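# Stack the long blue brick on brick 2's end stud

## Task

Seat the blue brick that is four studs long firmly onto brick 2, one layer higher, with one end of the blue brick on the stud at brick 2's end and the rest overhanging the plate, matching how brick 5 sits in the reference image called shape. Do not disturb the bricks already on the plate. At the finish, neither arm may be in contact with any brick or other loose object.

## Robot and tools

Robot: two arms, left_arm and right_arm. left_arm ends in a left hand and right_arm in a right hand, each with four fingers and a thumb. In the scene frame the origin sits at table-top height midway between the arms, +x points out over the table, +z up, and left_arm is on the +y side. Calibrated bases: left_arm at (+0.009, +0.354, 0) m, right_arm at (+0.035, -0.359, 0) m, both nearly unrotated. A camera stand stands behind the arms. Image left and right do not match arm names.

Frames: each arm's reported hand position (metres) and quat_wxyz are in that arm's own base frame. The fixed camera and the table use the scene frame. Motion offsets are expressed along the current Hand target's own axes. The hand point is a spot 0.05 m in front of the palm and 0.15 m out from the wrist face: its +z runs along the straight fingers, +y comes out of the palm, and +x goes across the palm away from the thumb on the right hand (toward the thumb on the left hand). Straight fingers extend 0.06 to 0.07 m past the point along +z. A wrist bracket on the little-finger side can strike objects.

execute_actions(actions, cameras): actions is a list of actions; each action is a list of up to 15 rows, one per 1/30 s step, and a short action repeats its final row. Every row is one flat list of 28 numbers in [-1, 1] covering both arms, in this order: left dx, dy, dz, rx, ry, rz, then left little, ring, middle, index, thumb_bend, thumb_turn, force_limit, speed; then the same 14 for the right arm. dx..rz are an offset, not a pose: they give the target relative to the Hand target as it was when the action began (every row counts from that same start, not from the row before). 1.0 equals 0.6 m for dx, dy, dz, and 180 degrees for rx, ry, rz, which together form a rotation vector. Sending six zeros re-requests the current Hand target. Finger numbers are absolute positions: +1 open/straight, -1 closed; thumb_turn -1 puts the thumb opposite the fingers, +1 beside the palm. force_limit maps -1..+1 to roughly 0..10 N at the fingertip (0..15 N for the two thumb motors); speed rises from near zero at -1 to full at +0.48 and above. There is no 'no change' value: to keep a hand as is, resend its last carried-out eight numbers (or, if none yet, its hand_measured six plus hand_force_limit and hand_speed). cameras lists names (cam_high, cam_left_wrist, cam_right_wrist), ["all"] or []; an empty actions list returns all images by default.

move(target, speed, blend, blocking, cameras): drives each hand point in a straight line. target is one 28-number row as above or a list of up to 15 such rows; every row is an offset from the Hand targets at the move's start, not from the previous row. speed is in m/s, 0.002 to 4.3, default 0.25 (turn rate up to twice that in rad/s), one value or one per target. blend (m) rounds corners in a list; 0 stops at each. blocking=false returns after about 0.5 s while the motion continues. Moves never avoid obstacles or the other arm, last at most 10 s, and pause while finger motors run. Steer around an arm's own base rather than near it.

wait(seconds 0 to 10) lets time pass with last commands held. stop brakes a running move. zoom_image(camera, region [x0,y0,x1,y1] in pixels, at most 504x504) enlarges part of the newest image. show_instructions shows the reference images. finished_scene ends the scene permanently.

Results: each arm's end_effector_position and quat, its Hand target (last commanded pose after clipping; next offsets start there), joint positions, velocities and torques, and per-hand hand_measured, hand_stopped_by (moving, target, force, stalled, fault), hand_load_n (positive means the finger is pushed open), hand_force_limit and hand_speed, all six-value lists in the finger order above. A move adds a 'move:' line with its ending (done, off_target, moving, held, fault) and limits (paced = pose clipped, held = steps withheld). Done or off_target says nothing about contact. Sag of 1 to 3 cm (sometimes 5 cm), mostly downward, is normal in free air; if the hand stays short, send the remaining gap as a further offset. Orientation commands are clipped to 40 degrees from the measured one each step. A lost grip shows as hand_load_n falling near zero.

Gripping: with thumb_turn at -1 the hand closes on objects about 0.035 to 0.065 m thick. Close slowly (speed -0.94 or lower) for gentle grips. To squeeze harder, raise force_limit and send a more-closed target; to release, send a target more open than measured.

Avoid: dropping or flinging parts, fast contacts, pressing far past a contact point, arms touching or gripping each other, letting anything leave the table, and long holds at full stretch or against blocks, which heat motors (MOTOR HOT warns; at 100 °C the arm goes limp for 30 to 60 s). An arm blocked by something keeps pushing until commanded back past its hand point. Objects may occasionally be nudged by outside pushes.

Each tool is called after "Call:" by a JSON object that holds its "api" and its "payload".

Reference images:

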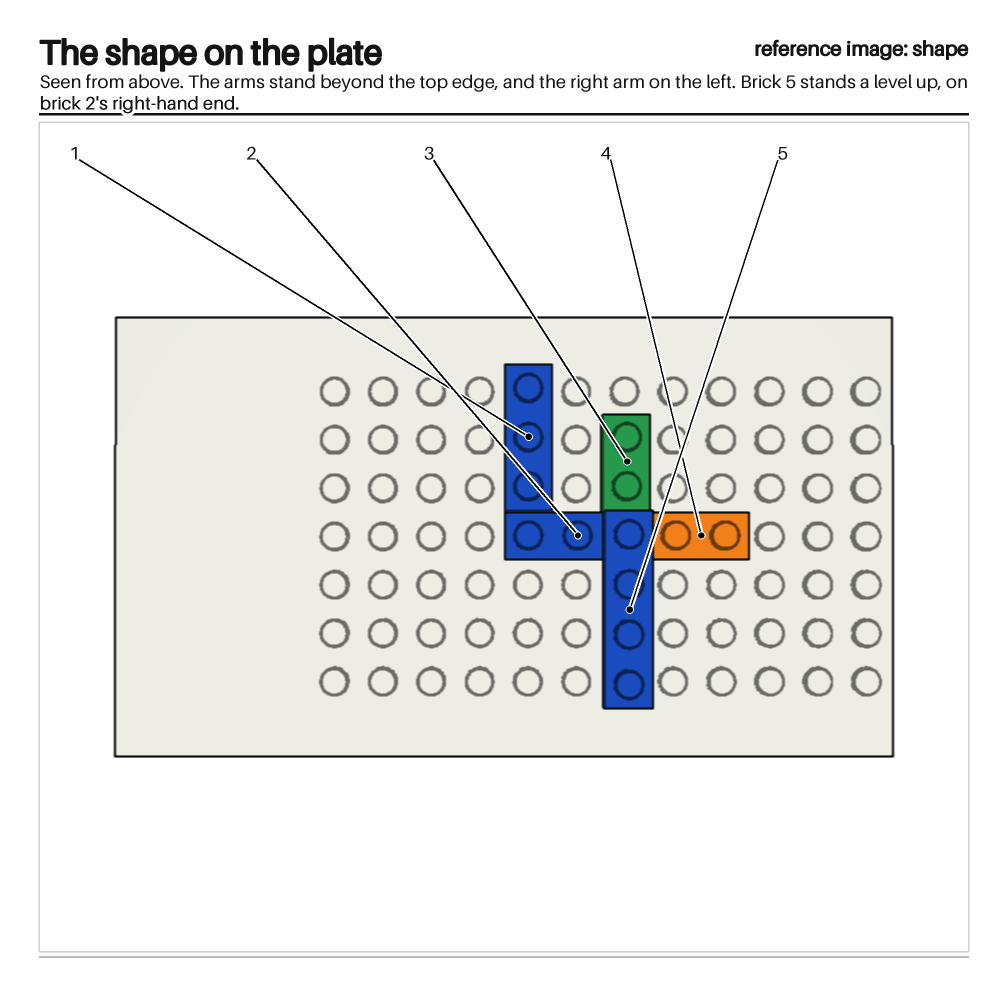

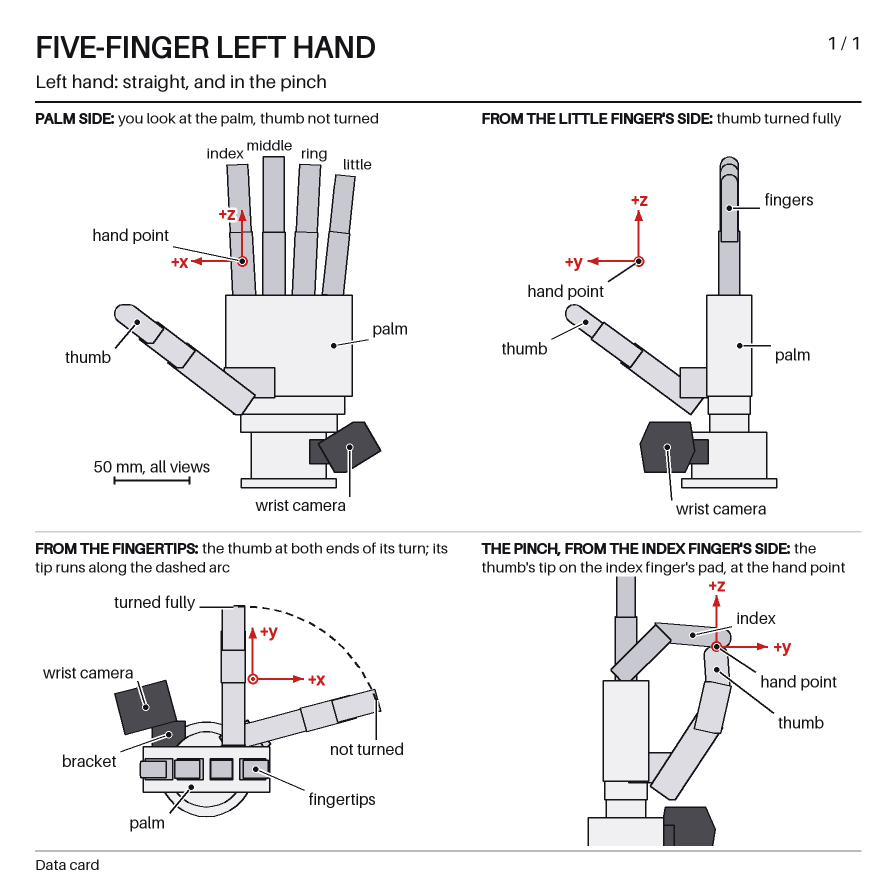

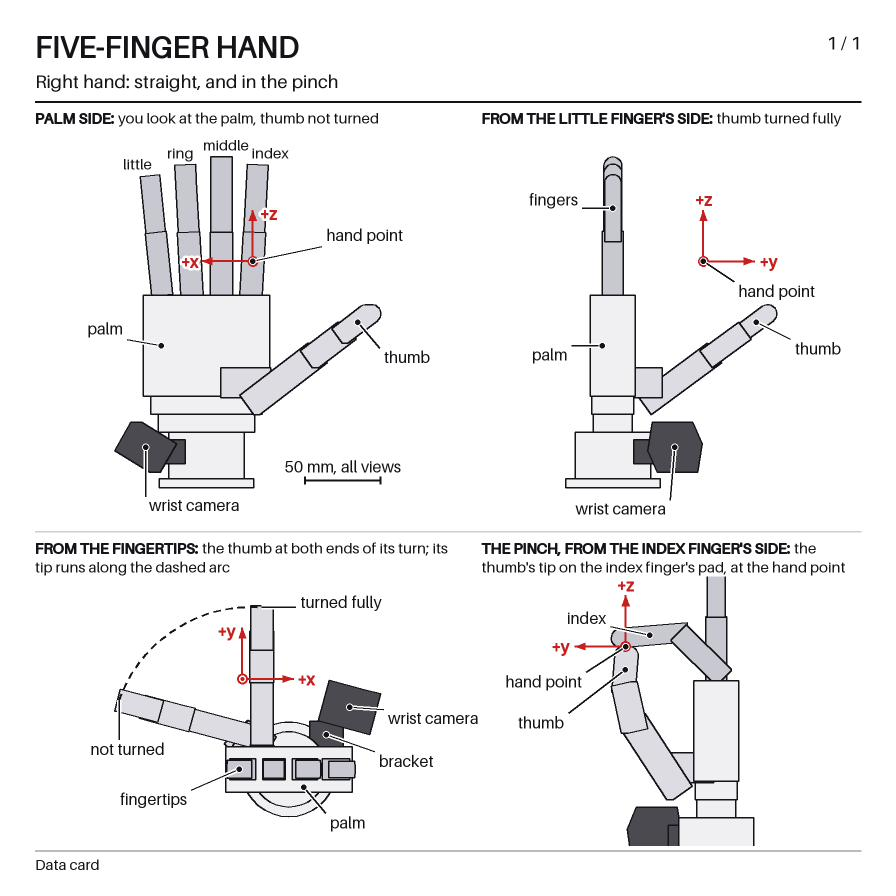

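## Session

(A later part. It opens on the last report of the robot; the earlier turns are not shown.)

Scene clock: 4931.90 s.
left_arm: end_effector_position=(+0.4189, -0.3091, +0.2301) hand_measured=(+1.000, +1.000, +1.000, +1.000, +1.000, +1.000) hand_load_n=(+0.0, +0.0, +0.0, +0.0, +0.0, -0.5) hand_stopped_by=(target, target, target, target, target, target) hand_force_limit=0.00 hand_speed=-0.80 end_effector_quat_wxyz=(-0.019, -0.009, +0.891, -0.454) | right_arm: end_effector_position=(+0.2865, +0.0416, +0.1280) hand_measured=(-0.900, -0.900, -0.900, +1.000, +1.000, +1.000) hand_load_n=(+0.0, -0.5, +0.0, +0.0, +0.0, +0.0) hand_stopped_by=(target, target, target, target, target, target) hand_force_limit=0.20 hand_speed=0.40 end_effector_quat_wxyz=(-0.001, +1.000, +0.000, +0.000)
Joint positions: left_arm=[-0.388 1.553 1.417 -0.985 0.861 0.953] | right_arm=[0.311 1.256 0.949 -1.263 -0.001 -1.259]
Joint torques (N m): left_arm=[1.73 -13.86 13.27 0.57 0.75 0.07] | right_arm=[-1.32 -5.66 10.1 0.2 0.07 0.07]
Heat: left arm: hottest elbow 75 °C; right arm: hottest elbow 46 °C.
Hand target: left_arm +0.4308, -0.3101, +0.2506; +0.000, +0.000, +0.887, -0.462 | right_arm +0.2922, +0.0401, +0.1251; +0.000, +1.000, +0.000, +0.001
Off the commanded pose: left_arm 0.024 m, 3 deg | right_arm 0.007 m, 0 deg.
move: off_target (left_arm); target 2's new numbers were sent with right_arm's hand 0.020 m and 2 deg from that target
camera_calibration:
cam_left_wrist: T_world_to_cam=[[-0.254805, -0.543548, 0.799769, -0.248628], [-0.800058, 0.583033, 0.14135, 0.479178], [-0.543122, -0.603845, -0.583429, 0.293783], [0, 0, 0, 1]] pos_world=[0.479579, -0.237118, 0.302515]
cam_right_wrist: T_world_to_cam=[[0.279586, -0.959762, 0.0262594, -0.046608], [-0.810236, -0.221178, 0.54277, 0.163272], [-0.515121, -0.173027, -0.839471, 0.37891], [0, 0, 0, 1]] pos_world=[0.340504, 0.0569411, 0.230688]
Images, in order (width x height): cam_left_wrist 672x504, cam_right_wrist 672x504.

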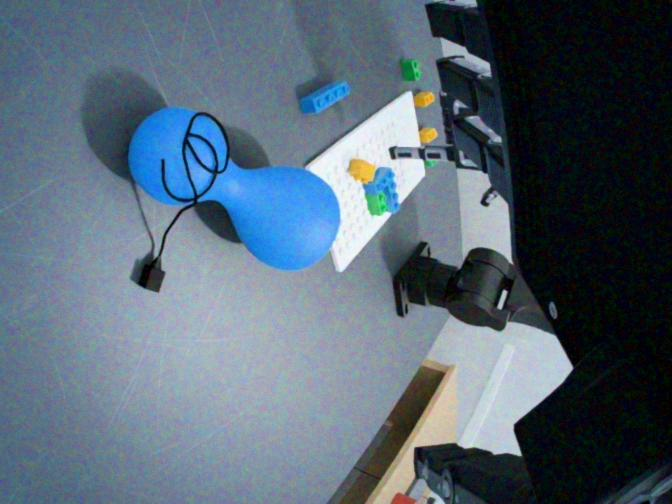

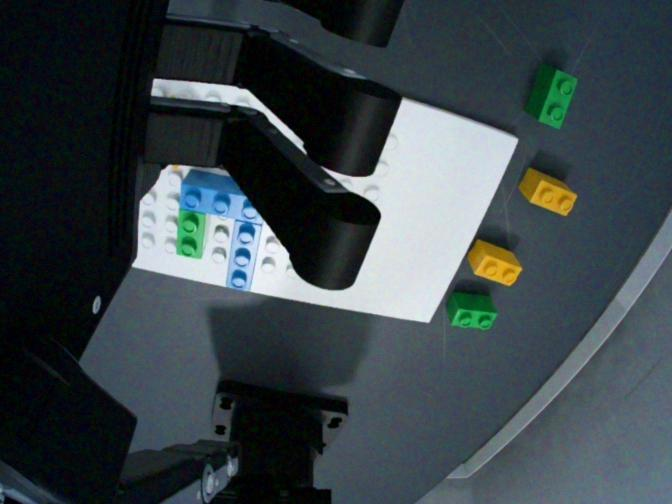

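Call:
{"api": "move", "payload": {"target": [[0,0,0,0,0,0,1,1,1,1,1,1,0,-0.8, 0.02,-0.0,0.0,0,0,0,-0.9,-0.9,-0.9,1,1,1,0.2,0.4],[0,0,0,0,0,0,1,1,1,1,1,1,0,-0.8, 0.012,-0.0,0.0625,0,0,0,-0.9,-0.9,-0.9,1,1,1,0.2,0.4]], "speed": 0.12, "cameras": ["cam_left_wrist"]}}

Call:
{"api": "zoom_image", "payload": {"camera": "cam_left_wrist", "region": [300, 120, 440, 250]}}

Scene clock: 4954.30 s.
left_arm: end_effector_position=(+0.4189, -0.3091, +0.2301) hand_measured=(+1.000, +1.000, +1.000, +1.000, +1.000, +1.000) hand_load_n=(+0.0, +0.0, -0.5, +0.0, +0.0, +0.0) hand_stopped_by=(target, target, target, target, target, target) hand_force_limit=0.00 hand_speed=-0.80 end_effector_quat_wxyz=(-0.019, -0.009, +0.891, -0.454) | right_arm: end_effector_position=(+0.2983, +0.0424, +0.0932) hand_measured=(-0.900, -0.900, -0.900, +1.000, +1.000, +1.000) hand_load_n=(+0.0, +0.0, +0.0, +0.0, +0.0, +0.0) hand_stopped_by=(target, target, target, target, target, target) hand_force_limit=0.20 hand_speed=0.40 end_effector_quat_wxyz=(-0.002, +1.000, +0.001, +0.004)
Joint positions: left_arm=[-0.388 1.553 1.417 -0.985 0.861 0.953] | right_arm=[0.303 1.316 0.906 -1.152 -0.001 -1.269]
Joint torques (N m): left_arm=[1.55 -13.98 13.27 0.58 0.74 0.06] | right_arm=[-1.03 -6.42 8.77 0.32 0.07 0.09]
Heat: left arm: hottest elbow 75 °C; right arm: hottest elbow 47 °C.
Hand target: left_arm +0.4308, -0.3101, +0.2506; +0.000, +0.000, +0.887, -0.462 | right_arm +0.2995, +0.0401, +0.0876; +0.000, +1.000, +0.000, +0.001
Off the commanded pose: left_arm 0.024 m, 3 deg | right_arm 0.006 m, 0 deg.
move: off_target (left_arm)
camera_calibration:
cam_left_wrist: T_world_to_cam=[[-0.254805, -0.543548, 0.799769, -0.248628], [-0.800058, 0.583033, 0.14135, 0.479178], [-0.543122, -0.603845, -0.583429, 0.293783], [0, 0, 0, 1]] pos_world=[0.479579, -0.237118, 0.302515]
Images, in order (width x height): cam_left_wrist 672x504.

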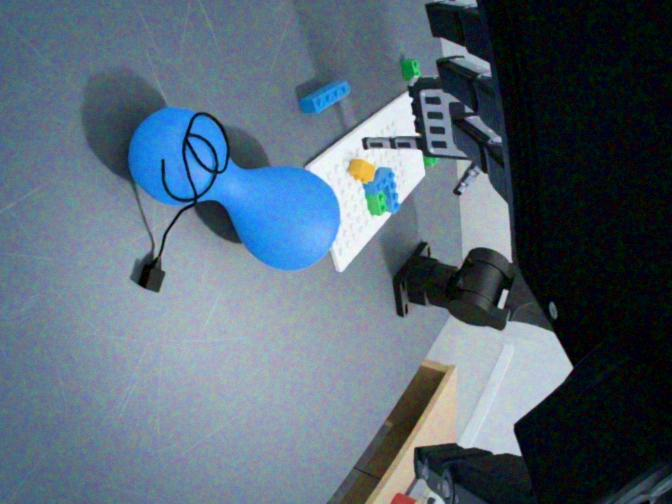

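Scaled by 3.600 from the camera's 672x504 image, which has a finer 960x720 frame.

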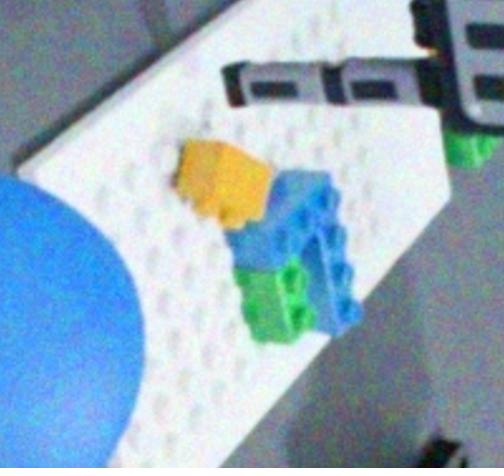

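Call:
{"api": "move", "payload": {"target": [0,0,0,0,0,0,1,1,1,1,1,1,0,-0.8, -0.02,-0.0617,0.0,0,0,0,-0.9,-0.9,-0.9,1,1,1,0.2,0.4], "speed": 0.06, "cameras": ["cam_left_wrist"]}}

Call:
{"api": "zoom_image", "payload": {"camera": "cam_left_wrist", "region": [300, 120, 440, 250]}}

Scene clock: 4965.17 s.
left_arm: end_effector_position=(+0.4189, -0.3091, +0.2301) hand_measured=(+1.000, +1.000, +1.000, +1.000, +1.000, +1.000) hand_load_n=(+0.0, +0.0, +0.0, +0.0, +0.0, -0.5) hand_stopped_by=(target, target, target, target, target, target) hand_force_limit=0.00 hand_speed=-0.80 end_effector_quat_wxyz=(-0.019, -0.009, +0.891, -0.454) | right_arm: end_effector_position=(+0.2867, +0.0739, +0.0930) hand_measured=(-0.900, -0.900, -0.900, +1.000, +1.000, +1.000) hand_load_n=(+0.0, +0.0, +0.0, +0.0, +0.0, +0.0) hand_stopped_by=(target, target, target, target, target, target) hand_force_limit=0.20 hand_speed=0.40 end_effector_quat_wxyz=(-0.002, +1.000, +0.000, +0.003)
Joint positions: left_arm=[-0.388 1.553 1.417 -0.985 0.861 0.953] | right_arm=[0.4 1.317 0.906 -1.152 -0.001 -1.17]
Joint torques (N m): left_arm=[1.61 -13.86 13.2 0.62 0.73 0.06] | right_arm=[-0.32 -6.18 9.16 0.27 0.04 0.22]
Heat: left arm: hottest elbow 75 °C; right arm: hottest elbow 45 °C.
Hand target: left_arm +0.4308, -0.3101, +0.2506; +0.000, +0.000, +0.887, -0.462 | right_arm +0.2875, +0.0771, +0.0875; +0.000, +1.000, +0.000, +0.001
Off the commanded pose: left_arm 0.024 m, 3 deg | right_arm 0.006 m, 0 deg.
move: off_target (left_arm)
camera_calibration:
cam_left_wrist: T_world_to_cam=[[-0.254805, -0.543548, 0.799769, -0.248628], [-0.800058, 0.583033, 0.14135, 0.479178], [-0.543122, -0.603845, -0.583429, 0.293783], [0, 0, 0, 1]] pos_world=[0.479579, -0.237118, 0.302515]
Images, in order (width x height): cam_left_wrist 672x504.

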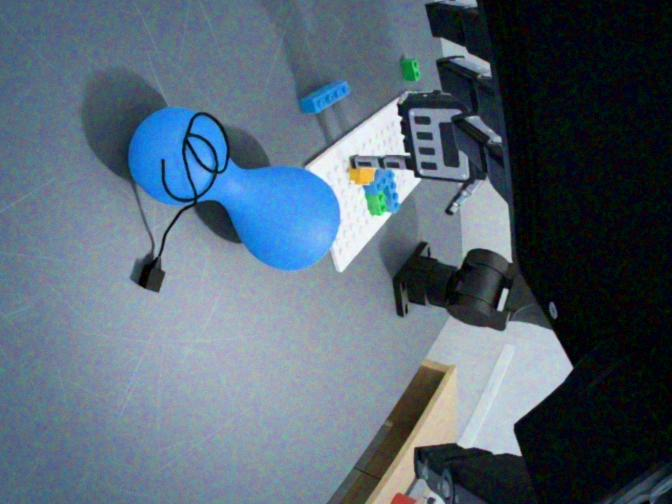

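Scaled by 3.600 from the camera's 672x504 image, which has a finer 960x720 frame.

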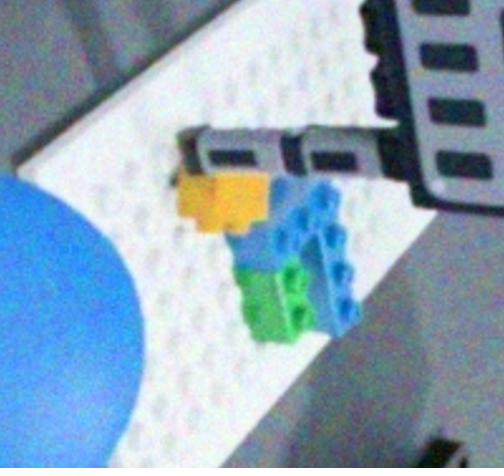

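Call:
{"api": "move", "payload": {"target": [[0,0,0,0,0,0,1,1,1,1,1,1,0,-0.8, 0.01,0.01,-0.1,0,0,0,-0.9,-0.9,-0.9,1,1,1,0.2,0.4],[0,0,0,0,0,0,1,1,1,1,1,1,0,-0.8, -0.0425,-0.0215,-0.0625,0.3506,0,0,1,1,1,1,1,1,0.2,0.4]], "speed": 0.2, "cameras": ["cam_right_wrist"]}}

Call:
{"api": "zoom_image", "payload": {"camera": "cam_right_wrist", "region": [380, 120, 620, 360]}}

Scene clock: 4979.83 s.
left_arm: end_effector_position=(+0.4189, -0.3091, +0.2301) hand_measured=(+1.000, +1.000, +1.000, +1.000, +1.000, +1.000) hand_load_n=(+0.0, +0.0, +0.0, +0.0, +0.0, +0.0) hand_stopped_by=(target, target, target, target, target, target) hand_force_limit=0.00 hand_speed=-0.80 end_effector_quat_wxyz=(-0.019, -0.009, +0.891, -0.454) | right_arm: end_effector_position=(+0.2638, +0.0921, +0.1283) hand_measured=(+1.000, +1.000, +1.000, +1.000, +1.000, +1.000) hand_load_n=(+0.0, +0.0, +0.0, +0.0, +0.0, +0.0) hand_stopped_by=(target, target, target, target, target, target) hand_force_limit=0.20 hand_speed=0.40 end_effector_quat_wxyz=(-0.520, +0.854, +0.009, +0.008)
Joint positions: left_arm=[-0.388 1.553 1.417 -0.985 0.861 0.953] | right_arm=[-0.176 1.281 0.817 -1.426 -1.066 -1.959]
Joint torques (N m): left_arm=[1.67 -13.74 13.24 0.59 0.73 0.07] | right_arm=[-1.55 -4.89 8.27 -1.2 -0.94 0.06]
Heat: left arm: hottest elbow 75 °C; right arm: hottest elbow 45 °C.
Hand target: left_arm +0.4308, -0.3101, +0.2506; +0.000, +0.000, +0.887, -0.462 | right_arm +0.2620, +0.0901, +0.1250; -0.523, +0.852, +0.000, +0.001
Off the commanded pose: left_arm 0.024 m, 3 deg | right_arm 0.004 m, 1 deg.
move: off_target (left_arm)
camera_calibration:
cam_right_wrist: T_world_to_cam=[[0.303376, -0.462548, -0.833074, 0.0663374], [-0.806615, -0.590104, 0.0339035, 0.25422], [-0.507283, 0.661685, -0.552121, 0.260366], [0, 0, 0, 1]] pos_world=[0.317012, 0.00842019, 0.190399]
Images, in order (width x height): cam_right_wrist 672x504.

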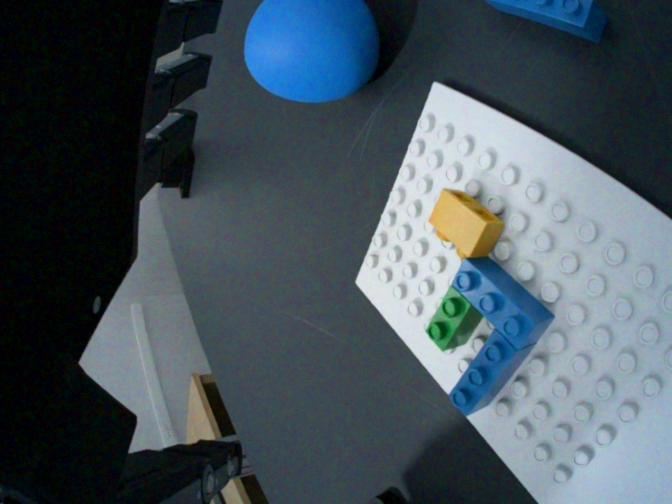

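Scaled by 2.100 from the camera's 672x504 image, which has a finer 960x720 frame.

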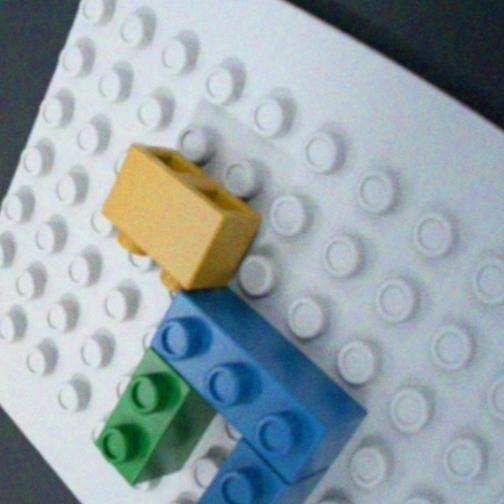

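Call:
{"api": "move", "payload": {"target": [[0,0,0,0,0,0,1,1,1,1,1,1,0,-0.8, -0.05,0.0408,0.0485,0,0,0,1,1,0.45,0.7,0.2,-1,0,0.2],[0,0,0,0,0,0,1,1,1,1,1,1,0,-0.8, -0.0533,0.0854,0.0712,0,0,0,1,1,0.45,0.7,0.2,-1,0,0.2]], "speed": 0.15, "cameras": ["cam_right_wrist","cam_left_wrist"]}}

Call:
{"api": "zoom_image", "payload": {"camera": "cam_right_wrist", "region": [300, 120, 540, 360]}}

Scene clock: 5025.73 s.
left_arm: end_effector_position=(+0.4189, -0.3091, +0.2301) hand_measured=(+1.000, +1.000, +1.000, +1.000, +1.000, +1.000) hand_load_n=(+0.0, +0.0, +0.0, +0.0, +0.0, +0.0) hand_stopped_by=(target, target, target, target, target, target) hand_force_limit=0.00 hand_speed=-0.80 end_effector_quat_wxyz=(-0.019, -0.009, +0.891, -0.454) | right_arm: end_effector_position=(+0.2329, +0.1020, +0.0640) hand_measured=(+1.000, +1.000, +0.450, +0.700, +0.200, -1.000) hand_load_n=(+0.0, +0.0, +0.0, +0.0, +0.0, +0.0) hand_stopped_by=(target, target, target, target, target, target) hand_force_limit=0.00 hand_speed=0.20 end_effector_quat_wxyz=(-0.522, +0.853, +0.002, +0.009)
Joint positions: left_arm=[-0.388 1.553 1.417 -0.985 0.861 0.953] | right_arm=[-0.165 1.297 0.63 -1.189 -1.077 -1.911]
Joint torques (N m): left_arm=[1.55 -13.8 13.26 0.59 0.75 0.07] | right_arm=[-0.03 -4.31 6.93 -0.21 -0.91 0.2]
Heat: left arm: hottest elbow 75 °C; right arm: hottest elbow 43 °C.
Hand target: left_arm +0.4308, -0.3101, +0.2506; +0.000, +0.000, +0.887, -0.462 | right_arm +0.2302, +0.1050, +0.0599; -0.523, +0.852, +0.000, +0.001
Off the commanded pose: left_arm 0.024 m, 3 deg | right_arm 0.006 m, 1 deg.
move: off_target (left_arm)
camera_calibration:
cam_left_wrist: T_world_to_cam=[[-0.254805, -0.543548, 0.799769, -0.248628], [-0.800058, 0.583033, 0.14135, 0.479178], [-0.543122, -0.603845, -0.583429, 0.293783], [0, 0, 0, 1]] pos_world=[0.479579, -0.237118, 0.302515]
cam_right_wrist: T_world_to_cam=[[0.291871, -0.462638, -0.837125, 0.0296568], [-0.814085, -0.5796, 0.0364787, 0.237755], [-0.502073, 0.670843, -0.545795, 0.200168], [0, 0, 0, 1]] pos_world=[0.285396, 0.0172421, 0.125404]
Images, in order (width x height): cam_left_wrist 672x504, cam_right_wrist 672x504.

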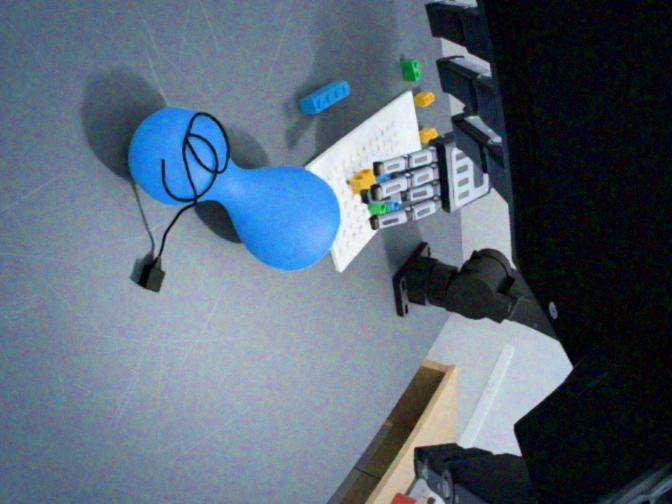

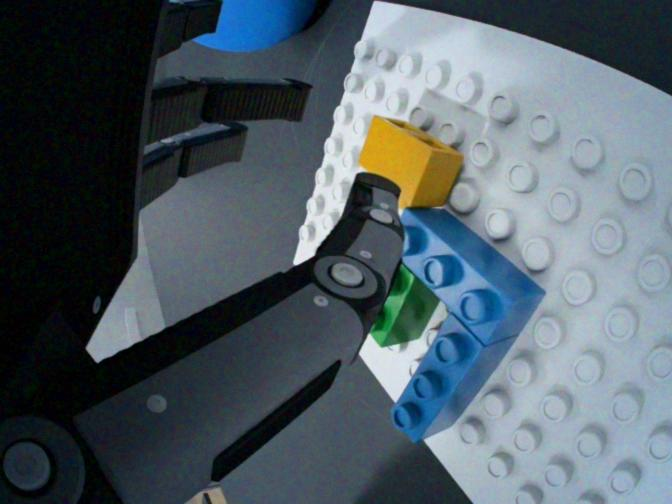

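Scaled by 2.100 from the camera's 672x504 image, which has a finer 960x720 frame.

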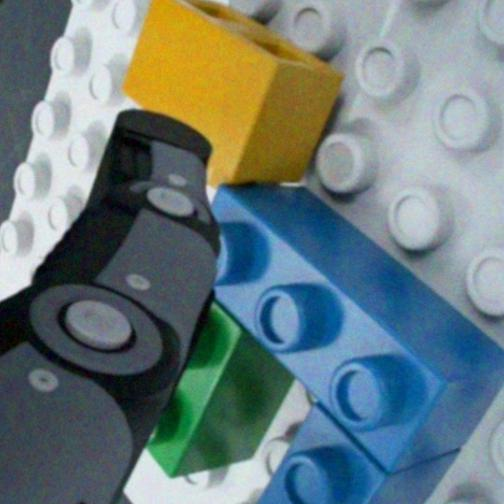

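Call:
{"api": "move", "payload": {"target": [0,0,0,0,0,0,1,1,1,1,1,1,0,-0.8, -0.0028,0.0377,0.0266,0,0,0,1,1,0.45,0.7,0.2,-1,0,0.2], "speed": 0.08, "cameras": ["cam_right_wrist","cam_left_wrist"]}}

Call:
{"api": "zoom_image", "payload": {"camera": "cam_right_wrist", "region": [300, 80, 540, 320]}}

Scene clock: 5040.77 s.
left_arm: end_effector_position=(+0.4189, -0.3091, +0.2301) hand_measured=(+1.000, +1.000, +1.000, +1.000, +1.000, +1.000) hand_load_n=(+0.0, +0.0, +0.0, +0.0, +0.0, +0.0) hand_stopped_by=(target, target, target, target, target, target) hand_force_limit=0.00 hand_speed=-0.80 end_effector_quat_wxyz=(-0.019, -0.009, +0.891, -0.454) | right_arm: end_effector_position=(+0.2333, +0.1051, +0.0440) hand_measured=(+1.000, +1.000, +0.450, +0.700, +0.200, -1.000) hand_load_n=(+0.0, +0.0, +0.0, +0.0, -2.0, +1.5) hand_stopped_by=(target, target, target, target, target, target) hand_force_limit=0.00 hand_speed=0.20 end_effector_quat_wxyz=(-0.524, +0.852, -0.008, +0.007)
Joint positions: left_arm=[-0.388 1.553 1.417 -0.985 0.861 0.953] | right_arm=[-0.157 1.338 0.597 -1.087 -1.086 -1.864]
Joint torques (N m): left_arm=[1.79 -13.68 13.23 0.61 0.74 0.06] | right_arm=[0.38 -3.9 5.57 0.49 -0.7 0]
Heat: left arm: hottest elbow 75 °C; right arm: hottest elbow 42 °C.
Hand target: left_arm +0.4308, -0.3101, +0.2506; +0.000, +0.000, +0.887, -0.462 | right_arm +0.2285, +0.1090, +0.0325; -0.523, +0.852, +0.000, +0.001
Off the commanded pose: left_arm 0.024 m, 3 deg | right_arm 0.013 m, 1 deg.
move: off_target (left_arm, right_arm)
camera_calibration:
cam_left_wrist: T_world_to_cam=[[-0.254805, -0.543548, 0.799769, -0.248628], [-0.800058, 0.583033, 0.14135, 0.479178], [-0.543122, -0.603845, -0.583429, 0.293783], [0, 0, 0, 1]] pos_world=[0.479579, -0.237118, 0.302515]
cam_right_wrist: T_world_to_cam=[[0.273936, -0.463191, -0.84286, 0.0188348], [-0.822617, -0.566878, 0.0441686, 0.241041], [-0.498257, 0.681252, -0.536317, 0.184949], [0, 0, 0, 1]] pos_world=[0.285277, 0.0193686, 0.10442]
Images, in order (width x height): cam_left_wrist 672x504, cam_right_wrist 672x504.

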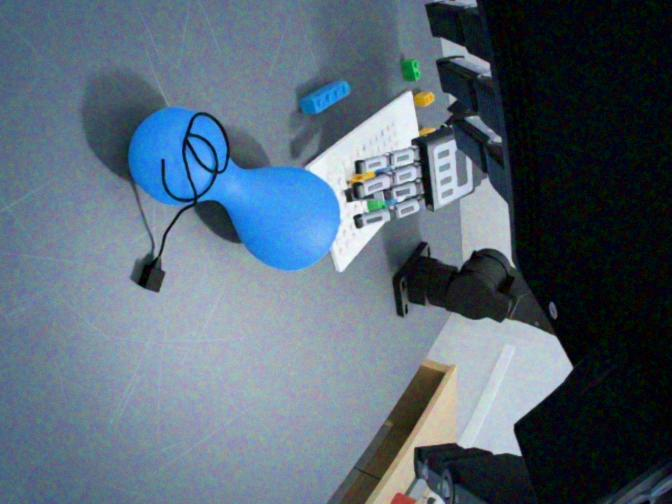

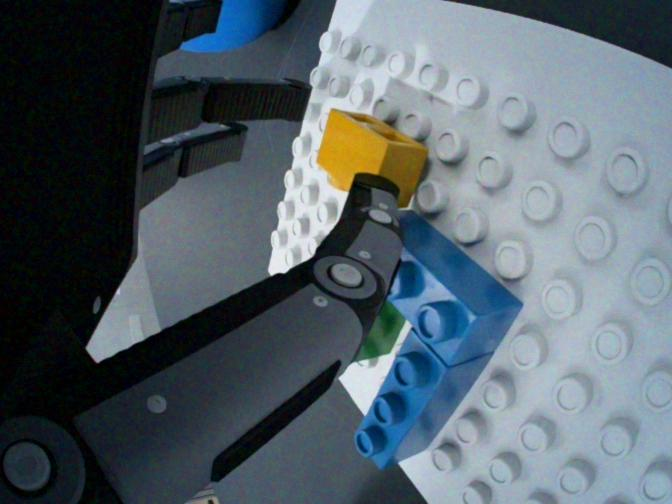

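Scaled by 2.100 from the camera's 672x504 image, which has a finer 960x720 frame.

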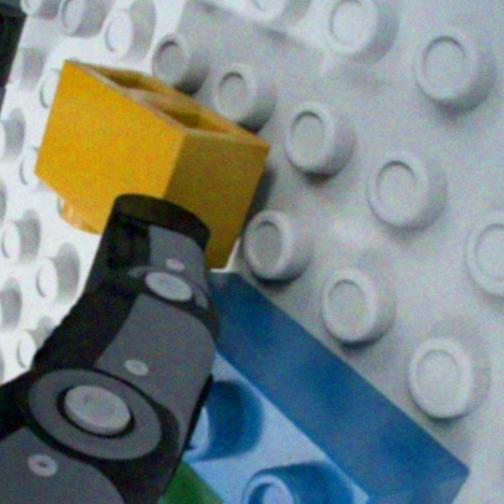

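Call:
{"api": "move", "payload": {"target": [[0,0,0,0,0,0,1,1,1,1,1,1,0,-0.8, 0.0117,-0.0394,-0.0237,0,0,0,1,1,0.45,0.7,0.2,-1,0,0.2],[0,0,0,0,0,0,1,1,1,1,1,1,0,-0.8, 0.01,0.0008,-0.0033,0,0,0,1,1,0.45,0.7,0.2,-1,0,0.2]], "speed": 0.1, "cameras": ["cam_right_wrist"]}}

Call:
{"api": "zoom_image", "payload": {"camera": "cam_right_wrist", "region": [300, 80, 540, 320]}}

Scene clock: 5064.20 s.
left_arm: end_effector_position=(+0.4189, -0.3091, +0.2301) hand_measured=(+1.000, +1.000, +1.000, +1.000, +1.000, +1.000) hand_load_n=(+0.0, +0.0, +0.0, +0.0, +0.0, -0.5) hand_stopped_by=(target, target, target, target, target, target) hand_force_limit=0.00 hand_speed=-0.80 end_effector_quat_wxyz=(-0.019, -0.009, +0.891, -0.454) | right_arm: end_effector_position=(+0.2345, +0.1066, +0.0435) hand_measured=(+1.000, +1.000, +0.450, +0.700, +0.198, -1.000) hand_load_n=(-0.5, +0.0, +0.0, +0.0, -3.5, +1.0) hand_stopped_by=(target, target, target, target, target, target) hand_force_limit=0.00 hand_speed=0.20 end_effector_quat_wxyz=(-0.527, +0.850, -0.008, +0.003)
Joint positions: left_arm=[-0.388 1.553 1.417 -0.985 0.861 0.953] | right_arm=[-0.154 1.354 0.604 -1.093 -1.092 -1.871]
Joint torques (N m): left_arm=[1.67 -13.92 13.24 0.61 0.74 0.06] | right_arm=[-0.15 -4.01 6.42 0.44 -0.37 0]
Heat: left arm: hottest elbow 75 °C; right arm: hottest elbow 41 °C.
Hand target: left_arm +0.4308, -0.3101, +0.2506; +0.000, +0.000, +0.887, -0.462 | right_arm +0.2344, +0.1071, +0.0330; -0.523, +0.852, +0.000, +0.001
Off the commanded pose: left_arm 0.024 m, 3 deg | right_arm 0.011 m, 1 deg.
move: off_target (left_arm, right_arm)
camera_calibration:
cam_right_wrist: T_world_to_cam=[[0.270327, -0.454919, -0.848512, 0.0189646], [-0.819623, -0.571127, 0.0450798, 0.242489], [-0.505116, 0.683273, -0.527253, 0.185226], [0, 0, 0, 1]] pos_world=[0.287184, 0.0205594, 0.102821]
Images, in order (width x height): cam_right_wrist 672x504.

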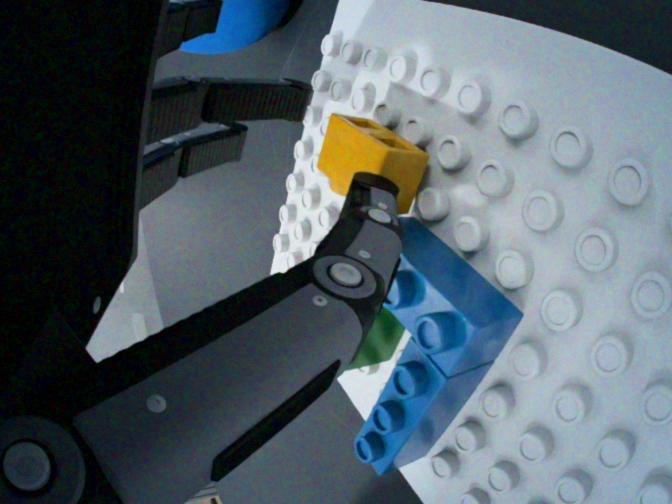

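Scaled by 2.100 from the camera's 672x504 image, which has a finer 960x720 frame.

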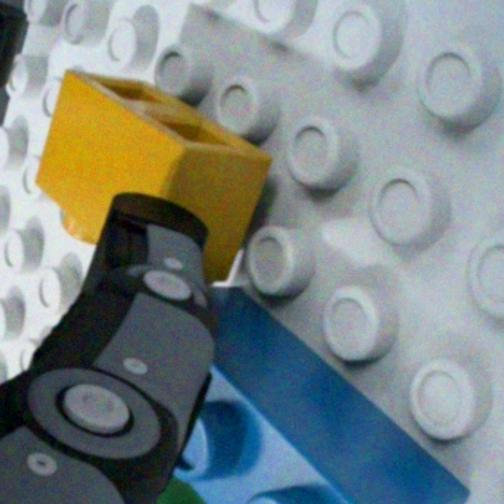

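Call:
{"api": "move", "payload": {"target": [[0,0,0,0,0,0,1,1,1,1,1,1,0,-0.8, 0,-0.0847,-0.043,0,0,0,1,1,0.9,0.9,0.8,-1,0,0.2],[0,0,0,0,0,0,1,1,1,1,1,1,0,-0.8, 0.0393,-0.1317,-0.024,-0.0786,0.4066,0.2946,1,1,0.9,0.9,0.8,-1,0,0.2],[0,0,0,0,0,0,1,1,1,1,1,1,0,-0.8, 0.0468,-0.0282,0.0444,-0.0786,0.4066,0.2946,1,1,0.9,0.9,0.8,-1,0,0.2]], "speed": 0.2, "cameras": ["cam_right_wrist"]}}

Scene clock: 5098.90 s.
left_arm: end_effector_position=(+0.4189, -0.3091, +0.2301) hand_measured=(+1.000, +1.000, +1.000, +1.000, +1.000, +1.000) hand_load_n=(+0.0, +0.0, +0.0, +0.0, +0.0, +0.0) hand_stopped_by=(target, target, target, target, target, target) hand_force_limit=0.00 hand_speed=-0.80 end_effector_quat_wxyz=(-0.019, -0.009, +0.891, -0.454) | right_arm: end_effector_position=(+0.2615, +0.1348, +0.0373) hand_measured=(+1.000, +1.000, +0.900, +0.900, +0.800, -1.000) hand_load_n=(+0.0, +0.0, +0.0, +0.0, +0.0, +0.0) hand_stopped_by=(target, target, target, target, target, target) hand_force_limit=0.00 hand_speed=0.20 end_effector_quat_wxyz=(-0.267, +0.653, -0.654, +0.272)
Joint positions: left_arm=[-0.388 1.553 1.417 -0.985 0.861 0.953] | right_arm=[0.565 0.819 0.331 -0.387 0.393 0.422]
Joint torques (N m): left_arm=[1.73 -13.74 13.22 0.64 0.75 0.06] | right_arm=[-0.03 -0.91 9.96 1.77 0.37 0.2]
Heat: left arm: hottest elbow 75 °C; right arm: hottest elbow 42 °C.
Hand target: left_arm +0.4308, -0.3101, +0.2506; +0.000, +0.000, +0.887, -0.462 | right_arm +0.2626, +0.1385, +0.0362; -0.271, +0.652, -0.653, +0.272
Off the commanded pose: left_arm 0.024 m, 3 deg | right_arm 0.004 m, 0 deg.
move: off_target (left_arm)
camera_calibration:
cam_right_wrist: T_world_to_cam=[[-0.700531, -0.281568, -0.655725, 0.24249], [-0.536948, 0.81321, 0.224446, 0.0137989], [0.470046, 0.509322, -0.720867, -0.0479975], [0, 0, 0, 1]] pos_world=[0.199842, 0.0815023, 0.12131]
Images, in order (width x height): cam_right_wrist 672x504.

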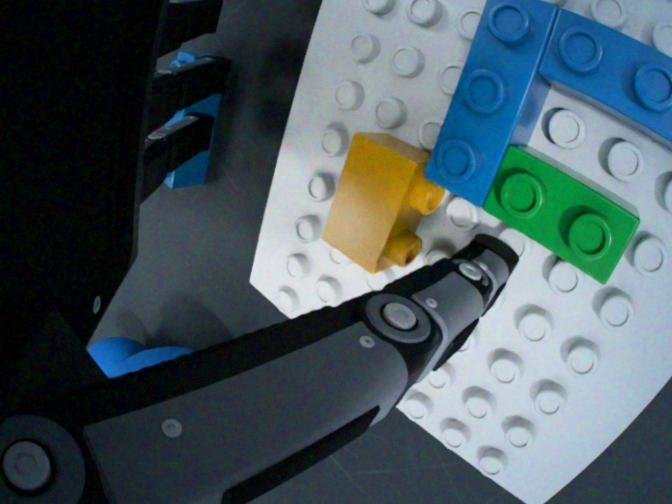

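Call:
{"api": "execute_actions", "payload": {"actions": [[[0,0,0,0,0,0,1,1,1,1,1,1,0,-0.8, 0,0,0,0,0,0,1,1,0.9,0.9,0.1,-1,-0.3,-0.5]],[[0,0,0,0,0,0,1,1,1,1,1,1,0,-0.8, 0,0,0,0,0,0,1,1,0.9,0.9,0.1,-1,-0.3,-0.5]]], "cameras": ["cam_right_wrist"]}}

Scene clock: 5113.33 s.
left_arm: end_effector_position=(+0.4189, -0.3091, +0.2301) hand_measured=(+1.000, +1.000, +1.000, +1.000, +1.000, +1.000) hand_load_n=(+0.0, +0.0, +0.0, -0.5, +0.0, +0.0) hand_stopped_by=(target, target, target, target, target, target) hand_force_limit=0.00 hand_speed=-0.80 end_effector_quat_wxyz=(-0.019, -0.009, +0.891, -0.454) | right_arm: end_effector_position=(+0.2599, +0.1346, +0.0357) hand_measured=(+1.000, +1.000, +0.900, +0.900, +0.190, -1.000) hand_load_n=(+0.0, +0.0, +0.0, +0.0, +3.0, -1.5) hand_stopped_by=(target, target, target, target, force, target) hand_force_limit=-0.30 hand_speed=-0.50 end_effector_quat_wxyz=(-0.266, +0.655, -0.653, +0.272)
Joint positions: left_arm=[-0.388 1.553 1.417 -0.985 0.861 0.953] | right_arm=[0.567 0.819 0.328 -0.388 0.393 0.42]
Joint torques (N m): left_arm=[1.61 -13.8 13.19 0.64 0.74 0.06] | right_arm=[-0.56 -0.79 10.26 1.76 0.37 0.22]
Heat: left arm: hottest elbow 75 °C; right arm: hottest elbow 44 °C.
Hand target: left_arm +0.4308, -0.3101, +0.2506; +0.000, +0.000, +0.887, -0.462 | right_arm +0.2627, +0.1385, +0.0362; -0.271, +0.652, -0.653, +0.272
Off the commanded pose: left_arm 0.024 m, 3 deg | right_arm 0.005 m, 1 deg.
camera_calibration:
cam_right_wrist: T_world_to_cam=[[-0.701558, -0.286259, -0.652588, 0.24108], [-0.539253, 0.811927, 0.223565, 0.0143084], [0.465856, 0.508754, -0.72398, -0.0469887], [0, 0, 0, 1]] pos_world=[0.198737, 0.0812996, 0.120108]
Images, in order (width x height): cam_right_wrist 672x504.

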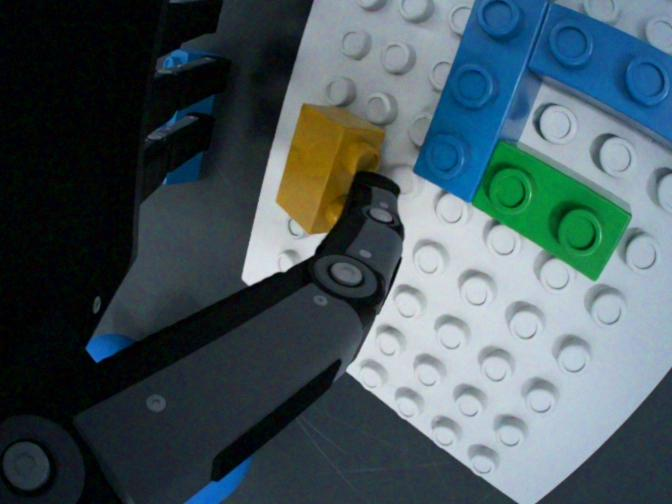

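Call:
{"api": "move", "payload": {"target": [[0,0,0,0,0,0,1,1,1,1,1,1,0,-0.8, -0.0008,-0.0661,-0.0253,0,0,0,1,1,0.6,0.6,0.8,-1,0,0.3],[0,0,0,0,0,0,1,1,1,1,1,1,0,-0.8, -0.0008,-0.0269,0.0269,0,0,0,1,1,0.6,0.6,0.8,-1,0,0.3]], "speed": 0.15, "cameras": ["cam_right_wrist"]}}

Scene clock: 5146.13 s.
left_arm: end_effector_position=(+0.4189, -0.3091, +0.2301) hand_measured=(+1.000, +1.000, +1.000, +1.000, +1.000, +1.000) hand_load_n=(+0.0, +0.0, +0.0, +0.0, +0.0, +0.0) hand_stopped_by=(target, target, target, target, target, target) hand_force_limit=0.00 hand_speed=-0.80 end_effector_quat_wxyz=(-0.019, -0.009, +0.891, -0.454) | right_arm: end_effector_position=(+0.2840, +0.1416, +0.0402) hand_measured=(+1.000, +1.000, +0.608, +0.600, +0.800, -1.000) hand_load_n=(+0.0, +0.0, +0.0, +0.0, +0.0, +0.0) hand_stopped_by=(target, target, force, target, target, target) hand_force_limit=0.00 hand_speed=0.30 end_effector_quat_wxyz=(-0.273, +0.652, -0.653, +0.271)
Joint positions: left_arm=[-0.388 1.553 1.417 -0.985 0.861 0.953] | right_arm=[0.53 0.904 0.369 -0.319 0.364 0.393]
Joint torques (N m): left_arm=[1.85 -13.8 13.22 0.59 0.75 0.07] | right_arm=[-1.67 -1.55 9.32 1.8 0.07 0.05]
Heat: left arm: hottest elbow 75 °C; right arm: hottest elbow 43 °C.
Hand target: left_arm +0.4308, -0.3101, +0.2506; +0.000, +0.000, +0.887, -0.462 | right_arm +0.2854, +0.1388, +0.0361; -0.271, +0.652, -0.654, +0.272
Off the commanded pose: left_arm 0.024 m, 3 deg | right_arm 0.005 m, 0 deg.
move: off_target (left_arm)
camera_calibration:
cam_right_wrist: T_world_to_cam=[[-0.69473, -0.278482, -0.663173, 0.260314], [-0.542139, 0.808664, 0.228359, 0.0217016], [0.472691, 0.51818, -0.712779, -0.0622349], [0, 0, 0, 1]] pos_world=[0.222031, 0.0871922, 0.123318]
Images, in order (width x height): cam_right_wrist 672x504.

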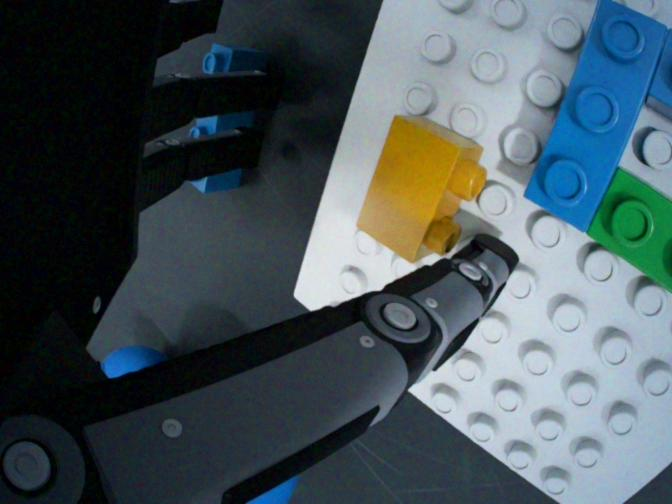

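Call:
{"api": "move", "payload": {"target": [[0,0,0,0,0,0,1,1,1,1,1,1,0,-0.8, 0.02,-0.035,-0.035,0,0,0,1,1,0.6,0.6,0.8,-1,0,0.3],[0,0,0,0,0,0,1,1,1,1,1,1,0,-0.8, 0.0125,0.0015,0.0015,0,0,0,1,1,0.6,0.6,0.8,-1,0,0.3]], "speed": 0.1, "cameras": ["cam_right_wrist"]}}

Scene clock: 5158.67 s.
left_arm: end_effector_position=(+0.4189, -0.3091, +0.2301) hand_measured=(+1.000, +1.000, +1.000, +1.000, +1.000, +1.000) hand_load_n=(+0.0, +0.0, +0.0, +0.0, +0.0, -0.5) hand_stopped_by=(target, target, target, target, target, target) hand_force_limit=0.00 hand_speed=-0.80 end_effector_quat_wxyz=(-0.019, -0.009, +0.891, -0.454) | right_arm: end_effector_position=(+0.2858, +0.1307, +0.0390) hand_measured=(+1.000, +1.000, +0.608, +0.600, +0.800, -1.000) hand_load_n=(+0.0, +0.0, +0.0, +0.0, +0.0, +0.0) hand_stopped_by=(target, target, force, target, target, target) hand_force_limit=0.00 hand_speed=0.30 end_effector_quat_wxyz=(-0.272, +0.650, -0.656, +0.271)
Joint positions: left_arm=[-0.388 1.553 1.417 -0.985 0.861 0.953] | right_arm=[0.484 0.891 0.359 -0.312 0.337 0.363]
Joint torques (N m): left_arm=[1.79 -13.86 13.22 0.59 0.74 0.06] | right_arm=[-0.38 -1.44 9.43 1.77 0.33 0.1]
Heat: left arm: hottest elbow 75 °C; right arm: hottest elbow 44 °C.
Hand target: left_arm +0.4308, -0.3101, +0.2506; +0.000, +0.000, +0.887, -0.462 | right_arm +0.2854, +0.1314, +0.0349; -0.271, +0.652, -0.653, +0.272
Off the commanded pose: left_arm 0.024 m, 3 deg | right_arm 0.004 m, 0 deg.
move: off_target (left_arm)
camera_calibration:
cam_right_wrist: T_world_to_cam=[[-0.697991, -0.272674, -0.662161, 0.25781], [-0.535809, 0.812327, 0.230291, 0.029348], [0.475097, 0.515533, -0.713098, -0.0586616], [0, 0, 0, 1]] pos_world=[0.223544, 0.0767001, 0.122122]
Images, in order (width x height): cam_right_wrist 672x504.

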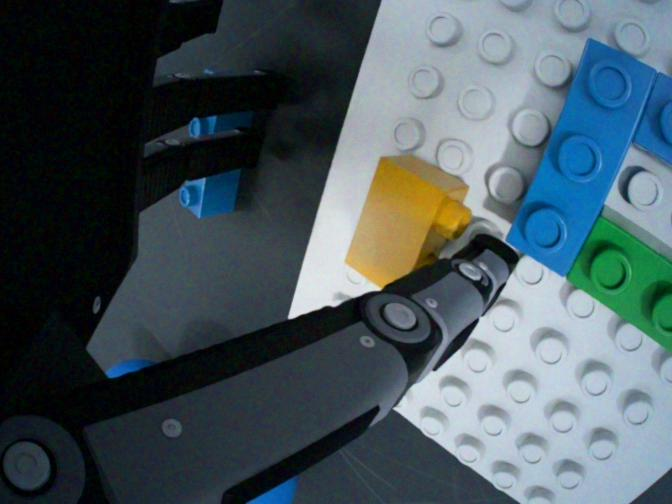

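Call:
{"api": "move", "payload": {"target": [[0,0,0,0,0,0,1,1,1,1,1,1,0,-0.8, -0.0067,-0.035,-0.035,0,0,0,1,1,0.6,0.6,0.8,-1,0,0.3],[0,0,0,0,0,0,1,1,1,1,1,1,0,-0.8, -0.0067,0.0005,0.0005,0,0,0,1,1,0.6,0.6,0.8,-1,0,0.3]], "speed": 0.1, "cameras": ["cam_right_wrist"]}}

Scene clock: 5166.07 s.
left_arm: end_effector_position=(+0.4189, -0.3091, +0.2301) hand_measured=(+1.000, +1.000, +1.000, +1.000, +1.000, +1.000) hand_load_n=(+0.0, +0.0, +0.0, +0.0, +0.0, +0.0) hand_stopped_by=(target, target, target, target, target, target) hand_force_limit=0.00 hand_speed=-0.80 end_effector_quat_wxyz=(-0.019, -0.009, +0.891, -0.454) | right_arm: end_effector_position=(+0.2875, +0.1344, +0.0403) hand_measured=(+1.000, +1.000, +0.608, +0.600, +0.800, -1.000) hand_load_n=(-0.5, +0.0, +0.0, +0.0, +0.0, +0.0) hand_stopped_by=(target, target, force, target, target, target) hand_force_limit=0.00 hand_speed=0.30 end_effector_quat_wxyz=(-0.273, +0.649, -0.656, +0.272)
Joint positions: left_arm=[-0.388 1.553 1.417 -0.985 0.861 0.953] | right_arm=[0.498 0.901 0.366 -0.311 0.348 0.374]
Joint torques (N m): left_arm=[1.67 -13.8 13.23 0.64 0.74 0.07] | right_arm=[-0.32 -1.73 9.02 1.77 0.31 0.12]
Heat: left arm: hottest elbow 76 °C; right arm: hottest elbow 45 °C.
Hand target: left_arm +0.4308, -0.3101, +0.2506; +0.000, +0.000, +0.887, -0.462 | right_arm +0.2853, +0.1354, +0.0344; -0.271, +0.652, -0.653, +0.272
Off the commanded pose: left_arm 0.024 m, 3 deg | right_arm 0.006 m, 0 deg.
move: off_target (left_arm)
camera_calibration:
cam_right_wrist: T_world_to_cam=[[-0.696175, -0.271991, -0.66435, 0.260423], [-0.535491, 0.813112, 0.228249, 0.0268519], [0.47811, 0.514655, -0.711717, -0.0612118], [0, 0, 0, 1]] pos_world=[0.224945, 0.0805018, 0.123318]
Images, in order (width x height): cam_right_wrist 672x504.

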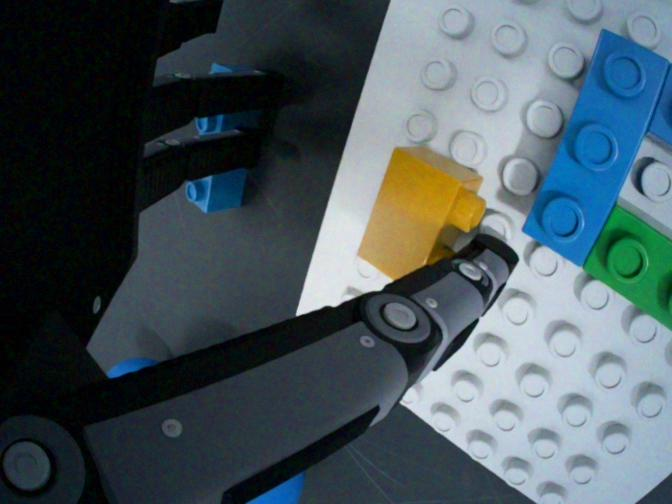

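Call:
{"api": "execute_actions", "payload": {"actions": [[[0,0,0,0,0,0,1,1,1,1,1,1,0,-0.8, 0,0,0,0,0,0,1,1,0.6,0.6,0.1,-1,-0.2,-0.5]],[[0,0,0,0,0,0,1,1,1,1,1,1,0,-0.8, 0,0,0,0,0,0,1,1,0.6,0.6,0.1,-1,-0.2,-0.5]]], "cameras": ["cam_right_wrist","cam_left_wrist"]}}

Call:
{"api": "zoom_image", "payload": {"camera": "cam_left_wrist", "region": [300, 100, 440, 230]}}

Scene clock: 5171.80 s.
left_arm: end_effector_position=(+0.4189, -0.3091, +0.2301) hand_measured=(+1.000, +1.000, +1.000, +1.000, +1.000, +1.000) hand_load_n=(+0.0, +0.0, +0.0, +0.0, +0.0, -0.5) hand_stopped_by=(target, target, target, target, target, target) hand_force_limit=0.00 hand_speed=-0.80 end_effector_quat_wxyz=(-0.019, -0.009, +0.891, -0.454) | right_arm: end_effector_position=(+0.2876, +0.1344, +0.0404) hand_measured=(+1.000, +1.000, +0.608, +0.600, +0.100, -1.000) hand_load_n=(+0.0, +0.0, +0.0, +0.0, +0.0, +0.0) hand_stopped_by=(target, target, force, target, target, target) hand_force_limit=-0.20 hand_speed=-0.50 end_effector_quat_wxyz=(-0.273, +0.649, -0.656, +0.272)
Joint positions: left_arm=[-0.388 1.553 1.417 -0.985 0.861 0.953] | right_arm=[0.498 0.901 0.366 -0.311 0.348 0.374]
Joint torques (N m): left_arm=[1.55 -13.92 13.2 0.64 0.74 0.06] | right_arm=[-0.09 -1.32 9.02 1.77 0.32 0.12]
Heat: left arm: hottest elbow 76 °C; right arm: hottest elbow 44 °C.
Hand target: left_arm +0.4308, -0.3101, +0.2506; +0.000, +0.000, +0.887, -0.462 | right_arm +0.2854, +0.1354, +0.0344; -0.271, +0.652, -0.653, +0.272
Off the commanded pose: left_arm 0.024 m, 3 deg | right_arm 0.006 m, 0 deg.
camera_calibration:
cam_left_wrist: T_world_to_cam=[[-0.254805, -0.543548, 0.799769, -0.248628], [-0.800058, 0.583033, 0.14135, 0.479178], [-0.543122, -0.603845, -0.583429, 0.293783], [0, 0, 0, 1]] pos_world=[0.479579, -0.237118, 0.302515]
cam_right_wrist: T_world_to_cam=[[-0.695947, -0.271931, -0.664614, 0.260468], [-0.535633, 0.813023, 0.228232, 0.0269466], [0.478283, 0.514827, -0.711476, -0.0613419], [0, 0, 0, 1]] pos_world=[0.225044, 0.0805016, 0.123317]
Images, in order (width x height): cam_left_wrist 672x504, cam_right_wrist 672x504.

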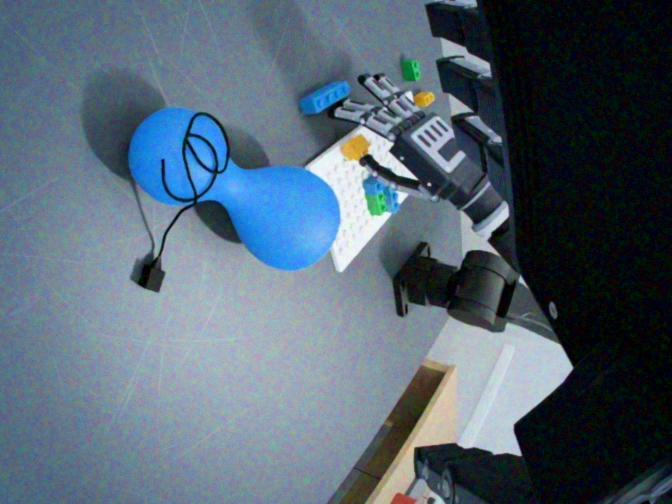

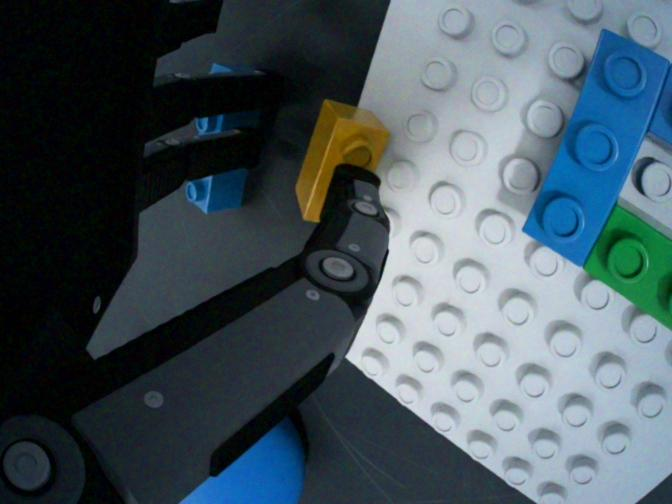

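Scaled by 3.600 from the camera's 672x504 image, which has a finer 960x720 frame.

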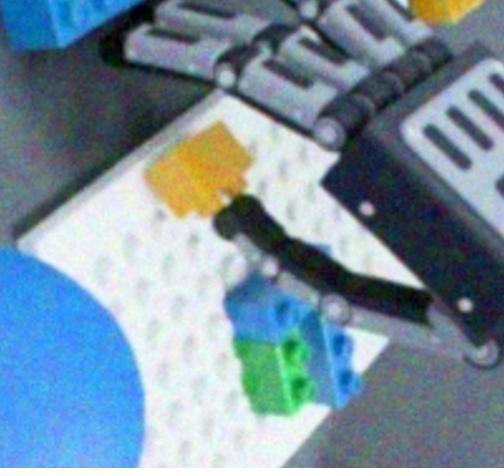

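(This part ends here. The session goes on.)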